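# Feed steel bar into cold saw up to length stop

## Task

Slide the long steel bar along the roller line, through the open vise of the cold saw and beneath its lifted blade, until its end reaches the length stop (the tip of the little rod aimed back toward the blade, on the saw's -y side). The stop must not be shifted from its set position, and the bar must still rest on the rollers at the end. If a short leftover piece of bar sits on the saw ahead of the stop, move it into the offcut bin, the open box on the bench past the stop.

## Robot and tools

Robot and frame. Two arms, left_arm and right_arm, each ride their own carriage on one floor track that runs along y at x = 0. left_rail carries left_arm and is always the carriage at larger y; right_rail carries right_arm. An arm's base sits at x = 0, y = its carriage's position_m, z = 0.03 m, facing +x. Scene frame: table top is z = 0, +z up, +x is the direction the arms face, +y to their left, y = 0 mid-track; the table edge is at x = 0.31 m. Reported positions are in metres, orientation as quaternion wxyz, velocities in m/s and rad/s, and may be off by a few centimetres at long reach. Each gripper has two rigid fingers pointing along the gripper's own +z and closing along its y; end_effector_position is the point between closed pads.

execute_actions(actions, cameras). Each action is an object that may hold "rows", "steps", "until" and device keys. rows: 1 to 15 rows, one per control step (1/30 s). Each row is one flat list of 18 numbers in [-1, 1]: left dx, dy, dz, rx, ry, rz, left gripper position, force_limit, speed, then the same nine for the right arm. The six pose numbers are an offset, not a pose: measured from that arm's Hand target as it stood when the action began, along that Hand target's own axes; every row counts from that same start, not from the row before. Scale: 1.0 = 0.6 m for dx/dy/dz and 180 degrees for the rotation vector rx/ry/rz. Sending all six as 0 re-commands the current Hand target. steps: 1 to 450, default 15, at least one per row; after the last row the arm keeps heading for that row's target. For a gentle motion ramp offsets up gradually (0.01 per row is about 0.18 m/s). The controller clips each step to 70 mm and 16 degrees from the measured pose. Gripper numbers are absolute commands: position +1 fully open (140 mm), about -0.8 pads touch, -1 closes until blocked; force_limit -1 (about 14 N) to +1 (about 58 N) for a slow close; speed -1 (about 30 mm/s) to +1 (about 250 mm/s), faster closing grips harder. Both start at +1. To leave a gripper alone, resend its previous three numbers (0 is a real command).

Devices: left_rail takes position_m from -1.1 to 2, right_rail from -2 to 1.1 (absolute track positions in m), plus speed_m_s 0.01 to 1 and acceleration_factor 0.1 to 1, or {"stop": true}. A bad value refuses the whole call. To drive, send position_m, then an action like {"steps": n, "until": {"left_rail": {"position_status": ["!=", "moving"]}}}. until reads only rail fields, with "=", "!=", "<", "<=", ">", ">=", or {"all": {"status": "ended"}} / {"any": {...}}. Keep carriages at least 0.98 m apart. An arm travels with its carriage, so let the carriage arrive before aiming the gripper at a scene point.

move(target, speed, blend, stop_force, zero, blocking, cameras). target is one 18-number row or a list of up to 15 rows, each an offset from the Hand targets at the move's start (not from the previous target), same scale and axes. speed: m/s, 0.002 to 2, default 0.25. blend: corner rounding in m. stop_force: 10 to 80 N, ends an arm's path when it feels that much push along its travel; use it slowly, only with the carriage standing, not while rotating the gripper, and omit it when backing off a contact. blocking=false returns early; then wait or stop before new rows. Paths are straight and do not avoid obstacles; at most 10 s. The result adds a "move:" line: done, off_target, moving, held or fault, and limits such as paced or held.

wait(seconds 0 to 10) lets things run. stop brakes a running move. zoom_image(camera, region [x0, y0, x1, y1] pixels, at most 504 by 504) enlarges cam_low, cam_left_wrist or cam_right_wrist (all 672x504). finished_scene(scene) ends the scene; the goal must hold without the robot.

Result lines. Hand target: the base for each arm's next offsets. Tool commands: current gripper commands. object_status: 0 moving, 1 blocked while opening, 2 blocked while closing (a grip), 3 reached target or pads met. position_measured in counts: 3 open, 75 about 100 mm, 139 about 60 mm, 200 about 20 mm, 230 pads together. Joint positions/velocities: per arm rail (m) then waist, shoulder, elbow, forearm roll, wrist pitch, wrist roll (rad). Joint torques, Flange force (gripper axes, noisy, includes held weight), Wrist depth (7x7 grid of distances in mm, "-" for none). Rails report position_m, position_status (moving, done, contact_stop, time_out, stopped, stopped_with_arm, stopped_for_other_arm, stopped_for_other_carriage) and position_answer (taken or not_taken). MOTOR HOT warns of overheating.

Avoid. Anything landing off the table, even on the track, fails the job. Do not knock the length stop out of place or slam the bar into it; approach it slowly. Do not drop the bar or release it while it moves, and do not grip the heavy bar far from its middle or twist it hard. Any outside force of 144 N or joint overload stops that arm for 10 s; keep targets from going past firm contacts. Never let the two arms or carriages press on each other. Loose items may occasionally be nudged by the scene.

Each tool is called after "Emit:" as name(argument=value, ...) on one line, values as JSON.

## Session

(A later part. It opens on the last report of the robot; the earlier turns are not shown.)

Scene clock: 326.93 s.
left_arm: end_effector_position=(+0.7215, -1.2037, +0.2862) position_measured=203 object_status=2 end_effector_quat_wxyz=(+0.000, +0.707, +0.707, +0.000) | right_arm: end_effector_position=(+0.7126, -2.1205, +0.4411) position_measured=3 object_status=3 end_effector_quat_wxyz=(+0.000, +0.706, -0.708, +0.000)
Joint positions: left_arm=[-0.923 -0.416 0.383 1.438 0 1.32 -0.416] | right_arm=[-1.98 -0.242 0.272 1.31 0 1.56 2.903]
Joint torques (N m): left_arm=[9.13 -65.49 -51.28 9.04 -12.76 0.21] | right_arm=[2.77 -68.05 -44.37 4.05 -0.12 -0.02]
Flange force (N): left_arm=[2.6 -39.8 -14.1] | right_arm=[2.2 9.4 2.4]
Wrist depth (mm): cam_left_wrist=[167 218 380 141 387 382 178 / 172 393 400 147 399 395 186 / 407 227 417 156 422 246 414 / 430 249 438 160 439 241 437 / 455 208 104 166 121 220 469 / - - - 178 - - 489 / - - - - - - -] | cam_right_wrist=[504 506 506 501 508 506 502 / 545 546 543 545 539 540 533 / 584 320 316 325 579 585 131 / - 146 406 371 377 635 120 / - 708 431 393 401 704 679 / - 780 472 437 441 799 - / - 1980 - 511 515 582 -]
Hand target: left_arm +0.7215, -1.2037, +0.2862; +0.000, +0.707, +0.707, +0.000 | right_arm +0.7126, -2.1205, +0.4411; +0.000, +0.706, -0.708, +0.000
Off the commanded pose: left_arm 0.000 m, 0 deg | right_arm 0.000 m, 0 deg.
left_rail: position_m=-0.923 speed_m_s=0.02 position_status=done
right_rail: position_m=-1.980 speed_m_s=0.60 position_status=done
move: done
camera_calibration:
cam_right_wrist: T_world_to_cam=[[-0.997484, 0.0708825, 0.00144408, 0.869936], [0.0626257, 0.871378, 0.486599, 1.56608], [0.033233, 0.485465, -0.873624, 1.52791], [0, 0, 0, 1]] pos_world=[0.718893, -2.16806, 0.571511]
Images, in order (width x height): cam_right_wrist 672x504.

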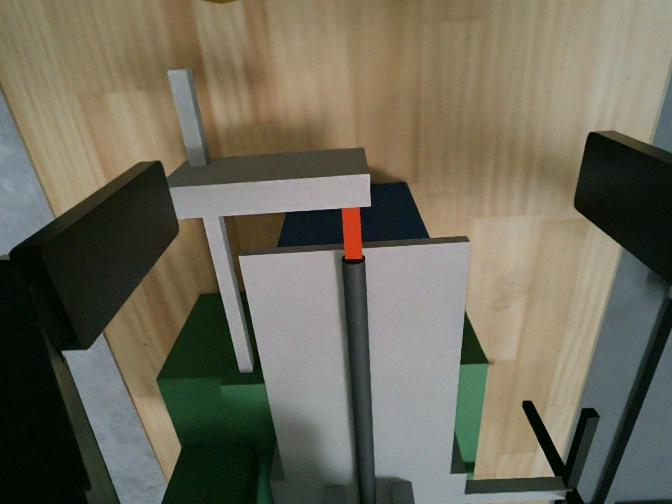

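Emit:
execute_actions(actions=[{"rows":[[0,-0.0008,0,0,0,0,-1,0,-1,0,0,0,0,0,0,1,0.1,0],[0,-0.0016,0,0,0,0,-1,0,-1,0,0,0,0,0,0,1,0.1,0]],"steps":15},{"left_rail":{"position_m":-0.9264,"speed_m_s":0.02,"acceleration_factor":0.1},"steps":60,"until":{"all":{"status":"ended"}}}], cameras=[])

Emit:
execute_actions(actions=[{"left_rail":{"position_m":-0.9268,"speed_m_s":0.02,"acceleration_factor":0.1},"steps":60,"until":{"all":{"status":"ended"}}}], cameras=["cam_right_wrist"])

Emit:
zoom_image(camera="cam_right_wrist", region=[320, 230, 400, 310])

Scene clock: 332.30 s.
left_arm: end_effector_position=(+0.7206, -1.2071, +0.2862) position_measured=203 object_status=2 end_effector_quat_wxyz=(+0.000, +0.707, +0.707, +0.000) | right_arm: end_effector_position=(+0.7126, -2.1205, +0.4411) position_measured=3 object_status=3 end_effector_quat_wxyz=(+0.000, +0.706, -0.708, +0.000)
Joint positions: left_arm=[-0.926 -0.416 0.382 1.44 0 1.319 -0.416] | right_arm=[-1.98 -0.242 0.272 1.31 0 1.56 2.903]
Joint torques (N m): left_arm=[-2.16 -77.08 -37.85 3.35 0.43 0.17] | right_arm=[3.03 -67.91 -44.39 4.07 -0.15 -0.01]
Flange force (N): left_arm=[1.6 3.1 -4.2] | right_arm=[1.9 10.0 2.3]
Flange force at the end of the 1st action (N): left_arm=[1.7 -0.6 -5.0] | right_arm=[2.4 9.2 2.3]
Wrist depth (mm): cam_left_wrist=[167 217 381 141 383 383 179 / 172 390 400 147 397 394 187 / 410 226 419 155 421 247 414 / 433 249 442 160 443 241 446 / 458 208 104 165 117 221 467 / - - - 178 - - 493 / - - - - - - -] | cam_right_wrist=[505 502 499 506 500 500 502 / 545 540 548 541 536 537 541 / 576 323 313 325 579 589 131 / - 145 395 376 378 638 120 / - 696 429 393 401 700 664 / - 796 452 440 442 780 827 / - 1768 572 499 501 586 -]
Hand target: left_arm +0.7206, -1.2071, +0.2862; +0.000, +0.707, +0.707, +0.000 | right_arm +0.7126, -2.1205, +0.4411; +0.000, +0.706, -0.708, +0.000
Off the commanded pose: left_arm 0.000 m, 0 deg | right_arm 0.000 m, 0 deg.
left_rail: position_m=-0.926 speed_m_s=0.02 position_status=done
right_rail: position_m=-1.980 speed_m_s=0.60 position_status=done
No camera images: "cameras" was empty.

Scene clock: 332.63 s.
left_arm: end_effector_position=(+0.7205, -1.2075, +0.2862) position_measured=203 object_status=2 end_effector_quat_wxyz=(+0.000, +0.707, +0.707, +0.000) | right_arm: end_effector_position=(+0.7126, -2.1205, +0.4411) position_measured=3 object_status=3 end_effector_quat_wxyz=(+0.000, +0.706, -0.708, +0.000)
Joint positions: left_arm=[-0.927 -0.416 0.382 1.44 0 1.319 -0.416] | right_arm=[-1.98 -0.242 0.272 1.31 0 1.56 2.903]
Joint torques (N m): left_arm=[-10.61 -76.55 -39.2 -0.4 -0.61 0.19] | right_arm=[2.85 -68.48 -44.37 4.08 -0.13 -0.01]
Flange force (N): left_arm=[12.6 4.7 -4.3] | right_arm=[2.8 8.6 2.5]
Wrist depth (mm): cam_left_wrist=[167 218 382 141 385 383 179 / 172 391 400 147 400 397 187 / 405 227 414 155 420 246 414 / 431 249 437 160 440 240 439 / 457 207 104 166 118 221 469 / - - - 178 - - 485 / - - - - - - -] | cam_right_wrist=[509 500 509 500 504 500 497 / 554 549 548 548 543 545 535 / 578 324 316 327 582 591 131 / - 145 397 372 438 636 120 / - 698 401 391 399 702 733 / - 802 460 444 452 788 - / - 2050 - 500 498 584 -]
Hand target: left_arm +0.7206, -1.2075, +0.2862; +0.000, +0.707, +0.707, +0.000 | right_arm +0.7126, -2.1205, +0.4411; +0.000, +0.706, -0.708, +0.000
Tool commands: left_gripper/position=-1.0 left_gripper/force_limit=+0.0 left_gripper/speed=-1.0 right_gripper/position=+1.0 right_gripper/force_limit=+0.1 right_gripper/speed=+0.0
Off the commanded pose: left_arm 0.000 m, 0 deg | right_arm 0.000 m, 0 deg.
left_rail: position_m=-0.927 speed_m_s=0.02 position_status=done
right_rail: position_m=-1.980 speed_m_s=0.60 position_status=done
camera_calibration:
cam_right_wrist: T_world_to_cam=[[-0.997484, 0.0708825, 0.00144408, 0.869936], [0.0626257, 0.871378, 0.486599, 1.56608], [0.033233, 0.485465, -0.873624, 1.52791], [0, 0, 0, 1]] pos_world=[0.718893, -2.16806, 0.571511]
Images, in order (width x height): cam_right_wrist 672x504.

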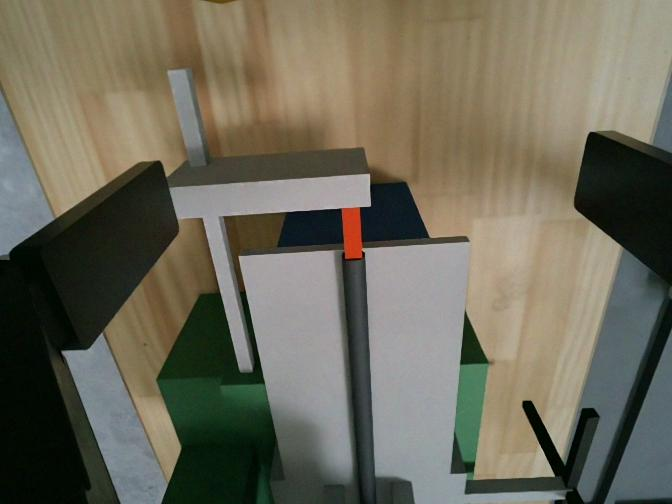

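Scaled by 6.300 from the camera's 672x504 image, which has a finer 960x720 frame.

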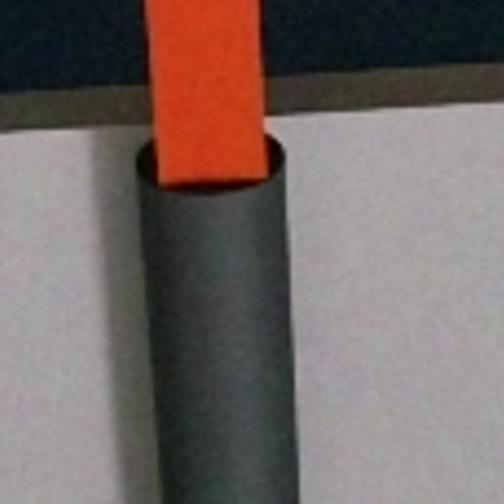

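Emit:
execute_actions(actions=[{"left_rail":{"position_m":-0.9265,"speed_m_s":0.01,"acceleration_factor":0.1},"steps":60,"until":{"all":{"status":"ended"}}},{"rows":[[0,0,0,0,0,0,-0.25,0,-0.9,0,0,0,0,0,0,1,0.1,0]],"steps":45},{"rows":[[0,0,-0.004,0,0,0,-0.25,0,-0.9,0,0,0,0,0,0,1,0.1,0],[0,0,-0.01,0,0,0,-0.25,0,-0.9,0,0,0,0,0,0,1,0.1,0],[0,0,-0.02,0,0,0,-0.25,0,-0.9,0,0,0,0,0,0,1,0.1,0],[0,0,-0.035,0,0,0,-0.25,0,-0.9,0,0,0,0,0,0,1,0.1,0],[0,0,-0.055,0,0,0,-0.25,0,-0.9,0,0,0,0,0,0,1,0.1,0],[0,0,-0.08,0,0,0,-0.25,0,-0.9,0,0,0,0,0,0,1,0.1,0],[0,0,-0.1,0,0,0,-0.25,0,-0.9,0,0,0,0,0,0,1,0.1,0]],"steps":20}], cameras=["cam_left_wrist","cam_right_wrist"])

Emit:
zoom_image(camera="cam_right_wrist", region=[320, 230, 400, 310])

Scene clock: 338.83 s.
left_arm: end_effector_position=(+0.7206, -1.2072, +0.3462) position_measured=160 object_status=3 end_effector_quat_wxyz=(+0.000, +0.707, +0.707, +0.000) | right_arm: end_effector_position=(+0.7126, -2.1205, +0.4411) position_measured=3 object_status=3 end_effector_quat_wxyz=(+0.000, +0.706, -0.708, +0.000)
Joint positions: left_arm=[-0.926 -0.416 0.362 1.358 0 1.421 -0.416] | right_arm=[-1.98 -0.242 0.272 1.31 0 1.56 2.903]
Joint torques (N m): left_arm=[-0.84 -78.95 -43.09 4.1 -0.96 0.23] | right_arm=[3.02 -68.08 -44.27 4.1 -0.09 -0.02]
Flange force (N): left_arm=[1.8 -2.1 0.3] | right_arm=[2.8 9.0 2.4]
Flange force at the end of the 1st action (N): left_arm=[10.4 4.7 -4.3] | right_arm=[2.0 8.7 2.5]
Flange force at the end of the 2nd action (N): left_arm=[0.8 -0.9 0.8] | right_arm=[2.8 9.1 2.6]
Wrist depth (mm): cam_left_wrist=[434 251 435 433 440 258 441 / 454 257 455 448 456 271 459 / 473 287 480 471 481 283 485 / 501 300 495 493 499 303 502 / 520 257 109 236 130 521 527 / - - - 276 - - - / - - - 281 - - -] | cam_right_wrist=[509 507 504 497 513 500 501 / 541 549 541 543 543 543 528 / 575 321 316 325 579 589 131 / - 145 405 369 376 645 120 / - 713 419 391 400 704 704 / - 819 475 431 444 788 - / - 1914 540 505 501 588 -]
Hand target: left_arm +0.7206, -1.2072, +0.3462; +0.000, +0.707, +0.707, +0.000 | right_arm +0.7126, -2.1205, +0.4411; +0.000, +0.706, -0.708, +0.000
Off the commanded pose: left_arm 0.000 m, 0 deg | right_arm 0.000 m, 0 deg.
left_rail: position_m=-0.926 speed_m_s=0.01 position_status=done
right_rail: position_m=-1.980 speed_m_s=0.60 position_status=done
camera_calibration:
cam_left_wrist: T_world_to_cam=[[0.998473, 0.055165, 0.00282852, -0.648972], [0.0523714, -0.961705, 0.269036, -1.27642], [0.0175616, -0.268477, -0.963126, 0.143821], [0, 0, 0, 1]] pos_world=[0.712303, -1.15313, 0.483757]
cam_right_wrist: T_world_to_cam=[[-0.997484, 0.0708825, 0.00144408, 0.869936], [0.0626257, 0.871378, 0.486599, 1.56608], [0.033233, 0.485465, -0.873624, 1.52791], [0, 0, 0, 1]] pos_world=[0.718893, -2.16806, 0.571511]
Images, in order (width x height): cam_left_wrist 672x504, cam_right_wrist 672x504.

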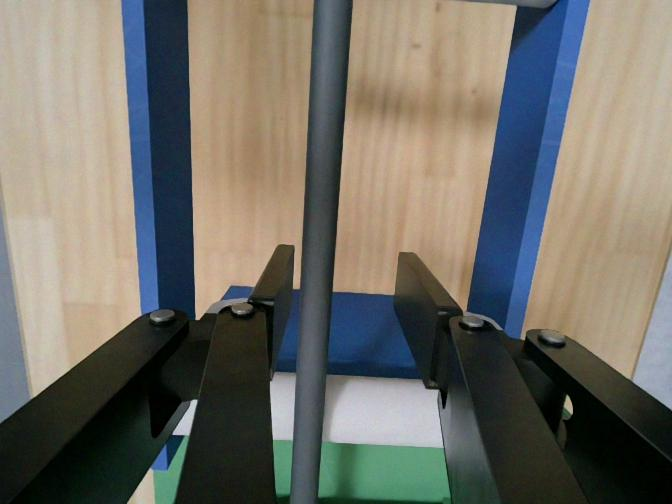

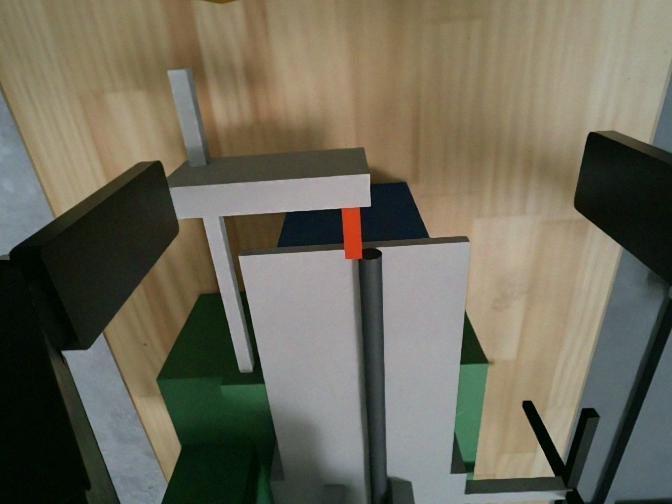

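Scaled by 6.300 from the camera's 672x504 image, which has a finer 960x720 frame.

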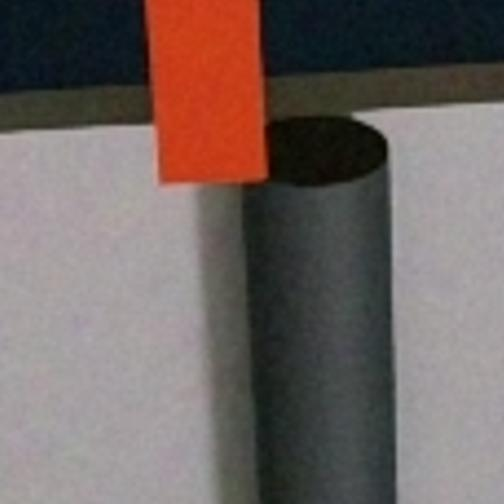

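Emit:
move(target=[0,0,0,0,0,0,0,0.1,-0.3,0,0,0,0,0,0,1,0.1,0], cameras=["cam_left_wrist","cam_right_wrist"])

Emit:
zoom_image(camera="cam_right_wrist", region=[320, 230, 400, 310])

Scene clock: 374.97 s.
left_arm: end_effector_position=(+0.7206, -1.2072, +0.3462) position_measured=129 object_status=0 end_effector_quat_wxyz=(+0.000, +0.707, +0.707, +0.000) | right_arm: end_effector_position=(+0.7126, -2.1205, +0.4411) position_measured=3 object_status=3 end_effector_quat_wxyz=(+0.000, +0.706, -0.708, +0.000)
Joint positions: left_arm=[-0.927 -0.416 0.362 1.358 0 1.421 -0.416] | right_arm=[-1.98 -0.242 0.272 1.31 0 1.56 2.903]
Joint torques (N m): left_arm=[-0.8 -78.85 -43.12 4.07 -0.9 0.27] | right_arm=[3.08 -67.75 -44.42 4.09 -0.07 -0.06]
Flange force (N): left_arm=[1.6 -2.2 0.4] | right_arm=[2.5 10.3 2.5]
Wrist depth (mm): cam_left_wrist=[431 251 436 432 439 258 438 / 452 258 456 451 460 271 457 / 473 289 481 470 480 284 481 / 500 299 495 501 497 303 507 / 518 109 140 387 151 521 537 / - - 278 277 279 - 93 / - - 356 269 - - -] | cam_right_wrist=[505 508 508 499 504 506 498 / 544 540 546 548 544 546 541 / 586 324 316 324 575 585 131 / - 146 397 372 436 640 120 / - 702 416 392 420 706 715 / - 1768 451 443 440 780 - / - 2032 - 504 500 581 -]
Hand target: left_arm +0.7206, -1.2072, +0.3462; +0.000, +0.707, +0.707, +0.000 | right_arm +0.7126, -2.1205, +0.4411; +0.000, +0.706, -0.708, +0.000
Off the commanded pose: left_arm 0.000 m, 0 deg | right_arm 0.000 m, 0 deg.
left_rail: position_m=-0.927 position_m_goal=-0.926 speed_m_s=0.01 position_status=done
right_rail: position_m=-1.980 speed_m_s=0.60 position_status=done
move: done
camera_calibration:
cam_left_wrist: T_world_to_cam=[[0.998473, 0.055165, 0.00282852, -0.648972], [0.0523714, -0.961705, 0.269036, -1.27642], [0.0175616, -0.268477, -0.963126, 0.143821], [0, 0, 0, 1]] pos_world=[0.712303, -1.15313, 0.483757]
cam_right_wrist: T_world_to_cam=[[-0.997484, 0.0708825, 0.00144408, 0.869936], [0.0626257, 0.871378, 0.486599, 1.56608], [0.033233, 0.485465, -0.873624, 1.52791], [0, 0, 0, 1]] pos_world=[0.718893, -2.16806, 0.571511]
Images, in order (width x height): cam_left_wrist 672x504, cam_right_wrist 672x504.

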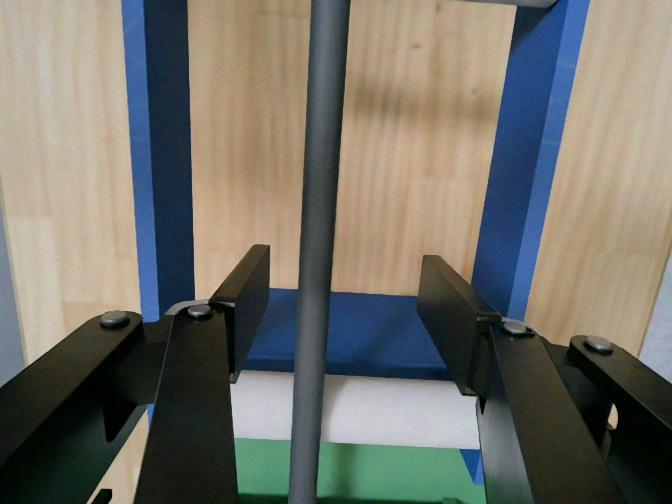

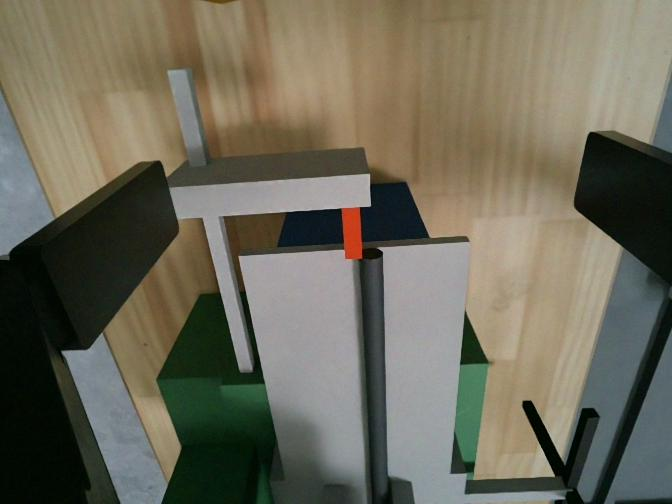

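Scaled by 6.300 from the camera's 672x504 image, which has a finer 960x720 frame.

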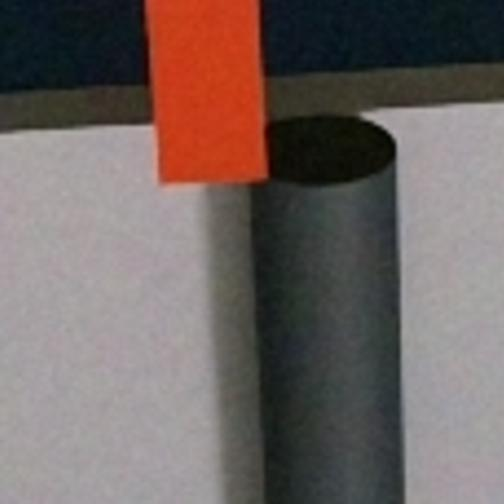

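Emit:
move(target="[[0,-0.0043,0.1,0,0,0,0,0.1,-0.3]+[0,0,0,0,0,0,1,0.1,0]]")


Emit:
move(target=[[0,-0.0043,0.1,0,0,0,0,0.1,-0.3,0,0,0,0,0,0,1,0.1,0],[0,-0.0043,0.1,0,0,0,-0.47,0.1,-0.9,0,0,0,0,0,0,1,0.1,0]], speed=0.12)

Emit:
zoom_image(camera="cam_right_wrist", region=[320, 230, 400, 310])

Scene clock: 385.00 s.
left_arm: end_effector_position=(+0.7180, -1.2073, +0.2862) position_measured=188 object_status=0 end_effector_quat_wxyz=(+0.000, +0.707, +0.707, +0.000) | right_arm: end_effector_position=(+0.7126, -2.1205, +0.4411) position_measured=3 object_status=3 end_effector_quat_wxyz=(+0.000, +0.706, -0.708, +0.000)
Joint positions: left_arm=[-0.927 -0.418 0.378 1.446 0 1.318 -0.417] | right_arm=[-1.98 -0.242 0.272 1.31 0 1.56 2.903]
Joint torques (N m): left_arm=[-0.96 -80.08 -42.48 3.99 -0.93 0.29] | right_arm=[3.07 -68.06 -44.38 4.09 -0.12 -0.03]
Flange force (N): left_arm=[1.3 -1.1 1.1] | right_arm=[2.5 9.5 2.4]
Wrist depth (mm): cam_left_wrist=[165 212 383 141 382 384 175 / 172 217 400 147 403 399 190 / 411 222 417 160 416 252 197 / 437 242 437 162 440 245 439 / 453 201 97 167 130 215 467 / - - - 180 - - 491 / - - - 193 - - -] | cam_right_wrist=[504 507 507 501 507 504 498 / 545 548 545 544 539 536 533 / 575 321 316 326 578 585 131 / - 145 398 371 375 643 120 / - 711 406 401 402 708 679 / - 821 464 439 465 777 - / - 1947 556 497 505 618 -]
Hand target: left_arm +0.7180, -1.2072, +0.2862; +0.000, +0.707, +0.707, +0.000 | right_arm +0.7126, -2.1205, +0.4411; +0.000, +0.706, -0.708, +0.000
Off the commanded pose: left_arm 0.000 m, 0 deg | right_arm 0.000 m, 0 deg.
left_rail: position_m=-0.927 position_m_goal=-0.926 speed_m_s=0.01 position_status=done
right_rail: position_m=-1.980 speed_m_s=0.60 position_status=done
move: done
camera_calibration:
cam_left_wrist: T_world_to_cam=[[0.998475, 0.0551423, 0.00273562, -0.646194], [0.0523768, -0.961739, 0.268914, -1.26013], [0.0174595, -0.26836, -0.96316, 0.0863015], [0, 0, 0, 1]] pos_world=[0.709703, -1.15313, 0.423757]
cam_right_wrist: T_world_to_cam=[[-0.997484, 0.0708825, 0.00144408, 0.869936], [0.0626257, 0.871378, 0.486599, 1.56608], [0.033233, 0.485465, -0.873624, 1.52791], [0, 0, 0, 1]] pos_world=[0.718893, -2.16806, 0.571511]

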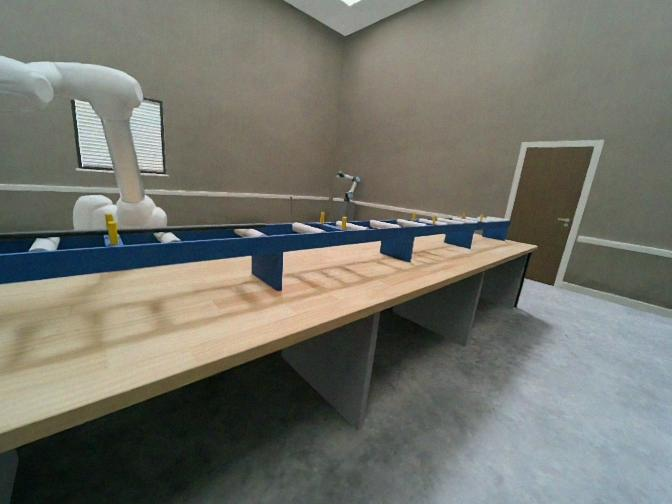

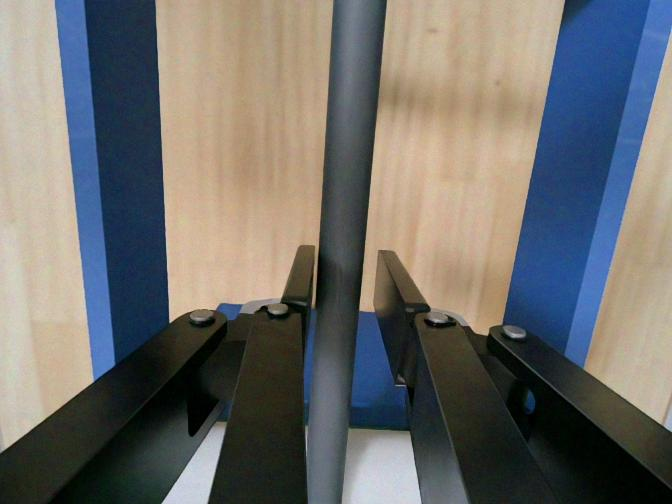

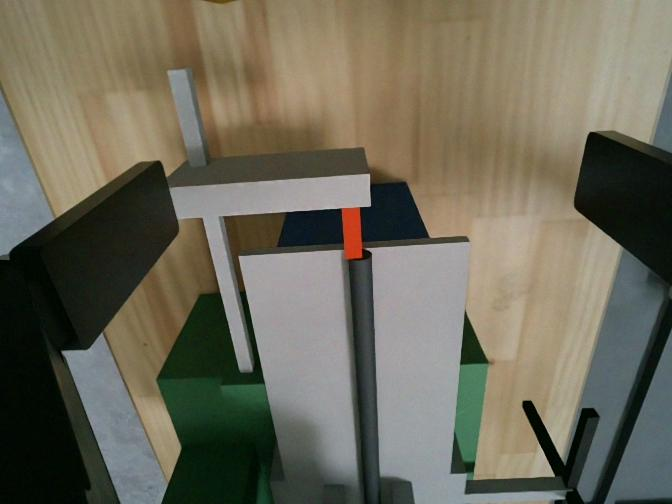

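Scaled by 6.300 from the camera's 672x504 image, which has a finer 960x720 frame.

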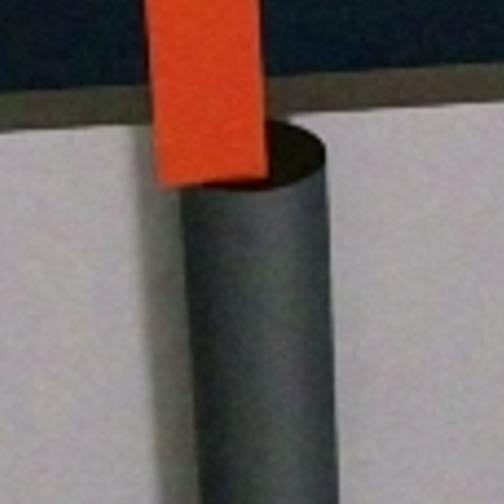

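Emit:
move(target=[0,0.0085,0,0,0,0,-0.47,0.1,-0.9,0,0,0,0,0,0,1,0.1,0], speed=0.01, cameras=["cam_left_wrist","cam_right_wrist"])

Emit:
zoom_image(camera="cam_right_wrist", region=[320, 230, 400, 310])

Scene clock: 388.50 s.
left_arm: end_effector_position=(+0.7231, -1.2072, +0.2862) position_measured=188 object_status=3 end_effector_quat_wxyz=(+0.000, +0.707, +0.707, +0.000) | right_arm: end_effector_position=(+0.7126, -2.1205, +0.4411) position_measured=3 object_status=3 end_effector_quat_wxyz=(+0.000, +0.706, -0.708, +0.000)
Joint positions: left_arm=[-0.927 -0.415 0.386 1.435 0 1.321 -0.415] | right_arm=[-1.98 -0.242 0.272 1.31 0 1.56 2.903]
Joint torques (N m): left_arm=[-1.02 -80.69 -42.33 4.01 -0.9 0.31] | right_arm=[3.03 -68.48 -44.33 4.09 -0.11 0]
Flange force (N): left_arm=[1.7 -1.6 0.2] | right_arm=[2.8 8.5 2.5]
Wrist depth (mm): cam_left_wrist=[164 374 381 141 384 380 176 / 172 392 397 147 402 393 192 / 181 233 419 158 420 242 417 / 424 258 436 160 442 236 441 / 456 210 97 167 129 216 466 / - - - 180 - - 485 / - - - 192 - - -] | cam_right_wrist=[509 506 505 504 499 500 501 / 548 541 544 546 544 539 533 / 585 322 316 327 579 586 131 / - 145 397 375 376 633 120 / - 696 406 391 404 713 702 / - 1716 - 435 448 780 - / - 2014 544 501 523 578 -]
Hand target: left_arm +0.7231, -1.2072, +0.2862; +0.000, +0.707, +0.707, +0.000 | right_arm +0.7126, -2.1205, +0.4411; +0.000, +0.706, -0.708, +0.000
Off the commanded pose: left_arm 0.000 m, 0 deg | right_arm 0.000 m, 0 deg.
left_rail: position_m=-0.927 position_m_goal=-0.926 speed_m_s=0.01 position_status=done
right_rail: position_m=-1.980 speed_m_s=0.60 position_status=done
move: done
camera_calibration:
cam_left_wrist: T_world_to_cam=[[0.998473, 0.055165, 0.00282852, -0.651298], [0.0523714, -0.961705, 0.269036, -1.26041], [0.0175616, -0.268477, -0.963126, 0.08599], [0, 0, 0, 1]] pos_world=[0.714803, -1.15313, 0.423757]
cam_right_wrist: T_world_to_cam=[[-0.997484, 0.0708825, 0.00144408, 0.869936], [0.0626257, 0.871378, 0.486599, 1.56608], [0.033233, 0.485465, -0.873624, 1.52791], [0, 0, 0, 1]] pos_world=[0.718893, -2.16806, 0.571511]
Images, in order (width x height): cam_left_wrist 672x504, cam_right_wrist 672x504.

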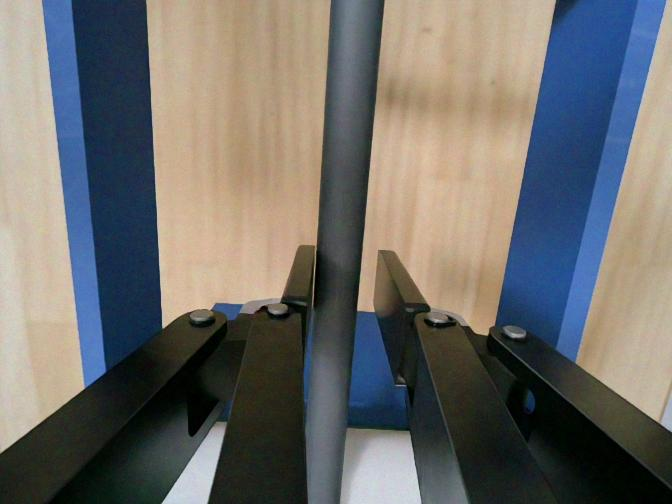

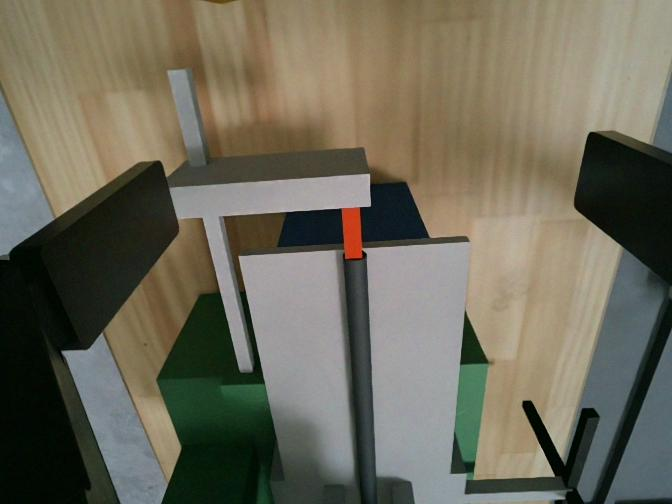

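Scaled by 6.300 from the camera's 672x504 image, which has a finer 960x720 frame.

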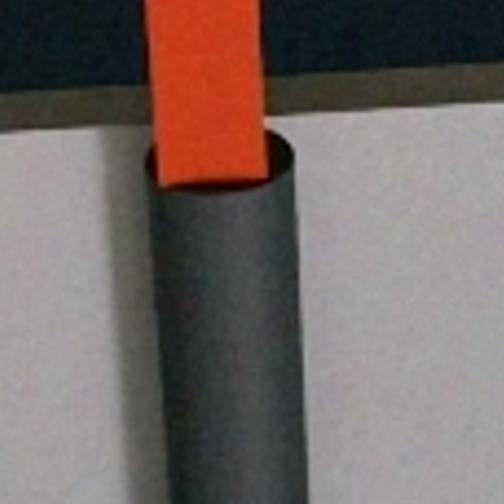

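Emit:
move(target=[[0,-0.004,0,0,0,0,-0.25,0.1,-0.9,0,0,0,0,0,0,1,0.1,0],[0,-0.004,-0.12,0,0,0,-0.25,0.1,-0.9,0,0,0,0,0,0,1,0.1,0]], speed=[0.01,0.15], cameras=["cam_left_wrist","cam_right_wrist"])

Emit:
zoom_image(camera="cam_right_wrist", region=[320, 230, 400, 310])

Scene clock: 400.27 s.
left_arm: end_effector_position=(+0.7207, -1.2072, +0.3583) position_measured=160 object_status=3 end_effector_quat_wxyz=(+0.000, +0.707, +0.707, +0.000) | right_arm: end_effector_position=(+0.7126, -2.1205, +0.4411) position_measured=3 object_status=3 end_effector_quat_wxyz=(+0.000, +0.706, -0.708, +0.000)
Joint positions: left_arm=[-0.926 -0.416 0.36 1.34 0 1.442 -0.416] | right_arm=[-1.98 -0.242 0.272 1.31 0 1.56 2.903]
Joint torques (N m): left_arm=[-0.83 -79.51 -43.58 4.05 -0.91 0.3] | right_arm=[3.09 -67.95 -44.45 4.07 -0.1 0.03]
Flange force (N): left_arm=[0.9 -0.8 1.8] | right_arm=[2.1 10.3 2.3]
Wrist depth (mm): cam_left_wrist=[447 272 451 441 452 242 455 / 466 278 464 463 465 274 471 / 487 289 490 483 494 312 498 / 510 501 504 511 508 307 520 / 530 280 102 259 129 539 558 / - - - 264 - - - / - - - 370 - - -] | cam_right_wrist=[505 502 508 504 497 499 501 / 545 544 543 539 544 536 536 / 578 323 315 328 582 585 131 / - 145 614 370 438 640 120 / - 719 456 401 401 696 679 / - 833 463 446 471 785 738 / - 1980 - 505 505 585 -]
Hand target: left_arm +0.7207, -1.2072, +0.3582; +0.000, +0.707, +0.707, +0.000 | right_arm +0.7126, -2.1205, +0.4411; +0.000, +0.706, -0.708, +0.000
Off the commanded pose: left_arm 0.000 m, 0 deg | right_arm 0.000 m, 0 deg.
left_rail: position_m=-0.926 speed_m_s=0.01 position_status=done
right_rail: position_m=-1.980 speed_m_s=0.60 position_status=done
move: done
camera_calibration:
cam_left_wrist: T_world_to_cam=[[0.998473, 0.0551663, 0.0028325, -0.649106], [0.0523738, -0.961738, 0.268919, -1.27966], [0.0175594, -0.26836, -0.963159, 0.155627], [0, 0, 0, 1]] pos_world=[0.712403, -1.15313, 0.495857]
cam_right_wrist: T_world_to_cam=[[-0.997484, 0.0708825, 0.00144408, 0.869936], [0.0626257, 0.871378, 0.486599, 1.56608], [0.033233, 0.485465, -0.873624, 1.52791], [0, 0, 0, 1]] pos_world=[0.718893, -2.16806, 0.571511]
Images, in order (width x height): cam_left_wrist 672x504, cam_right_wrist 672x504.

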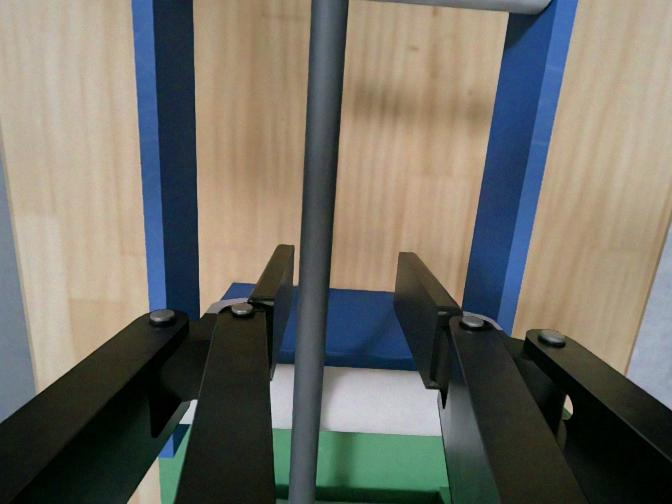

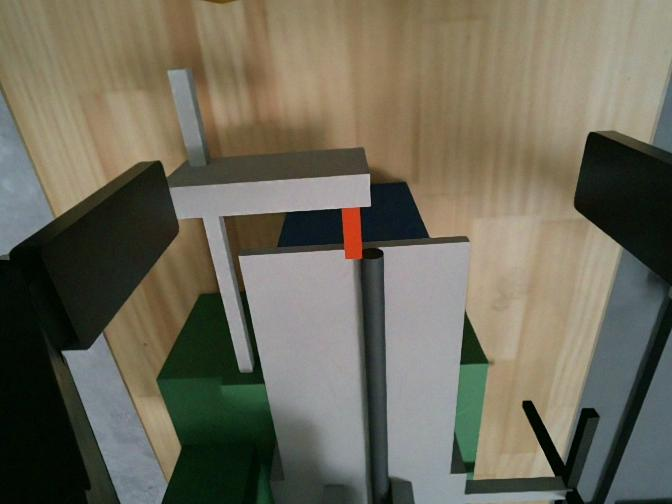

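Scaled by 6.300 from the camera's 672x504 image, which has a finer 960x720 frame.

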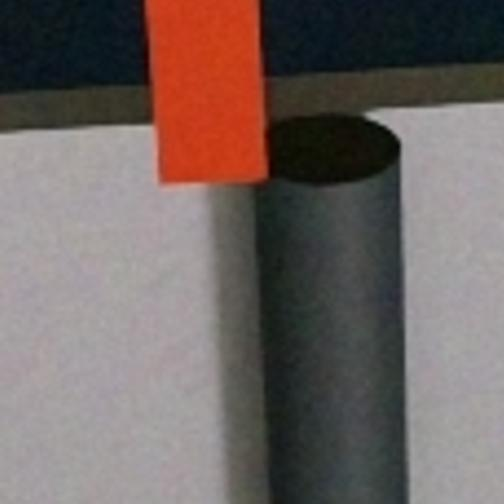

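Emit:
finished_scene(scene=2)

The scene is finished: the task was done.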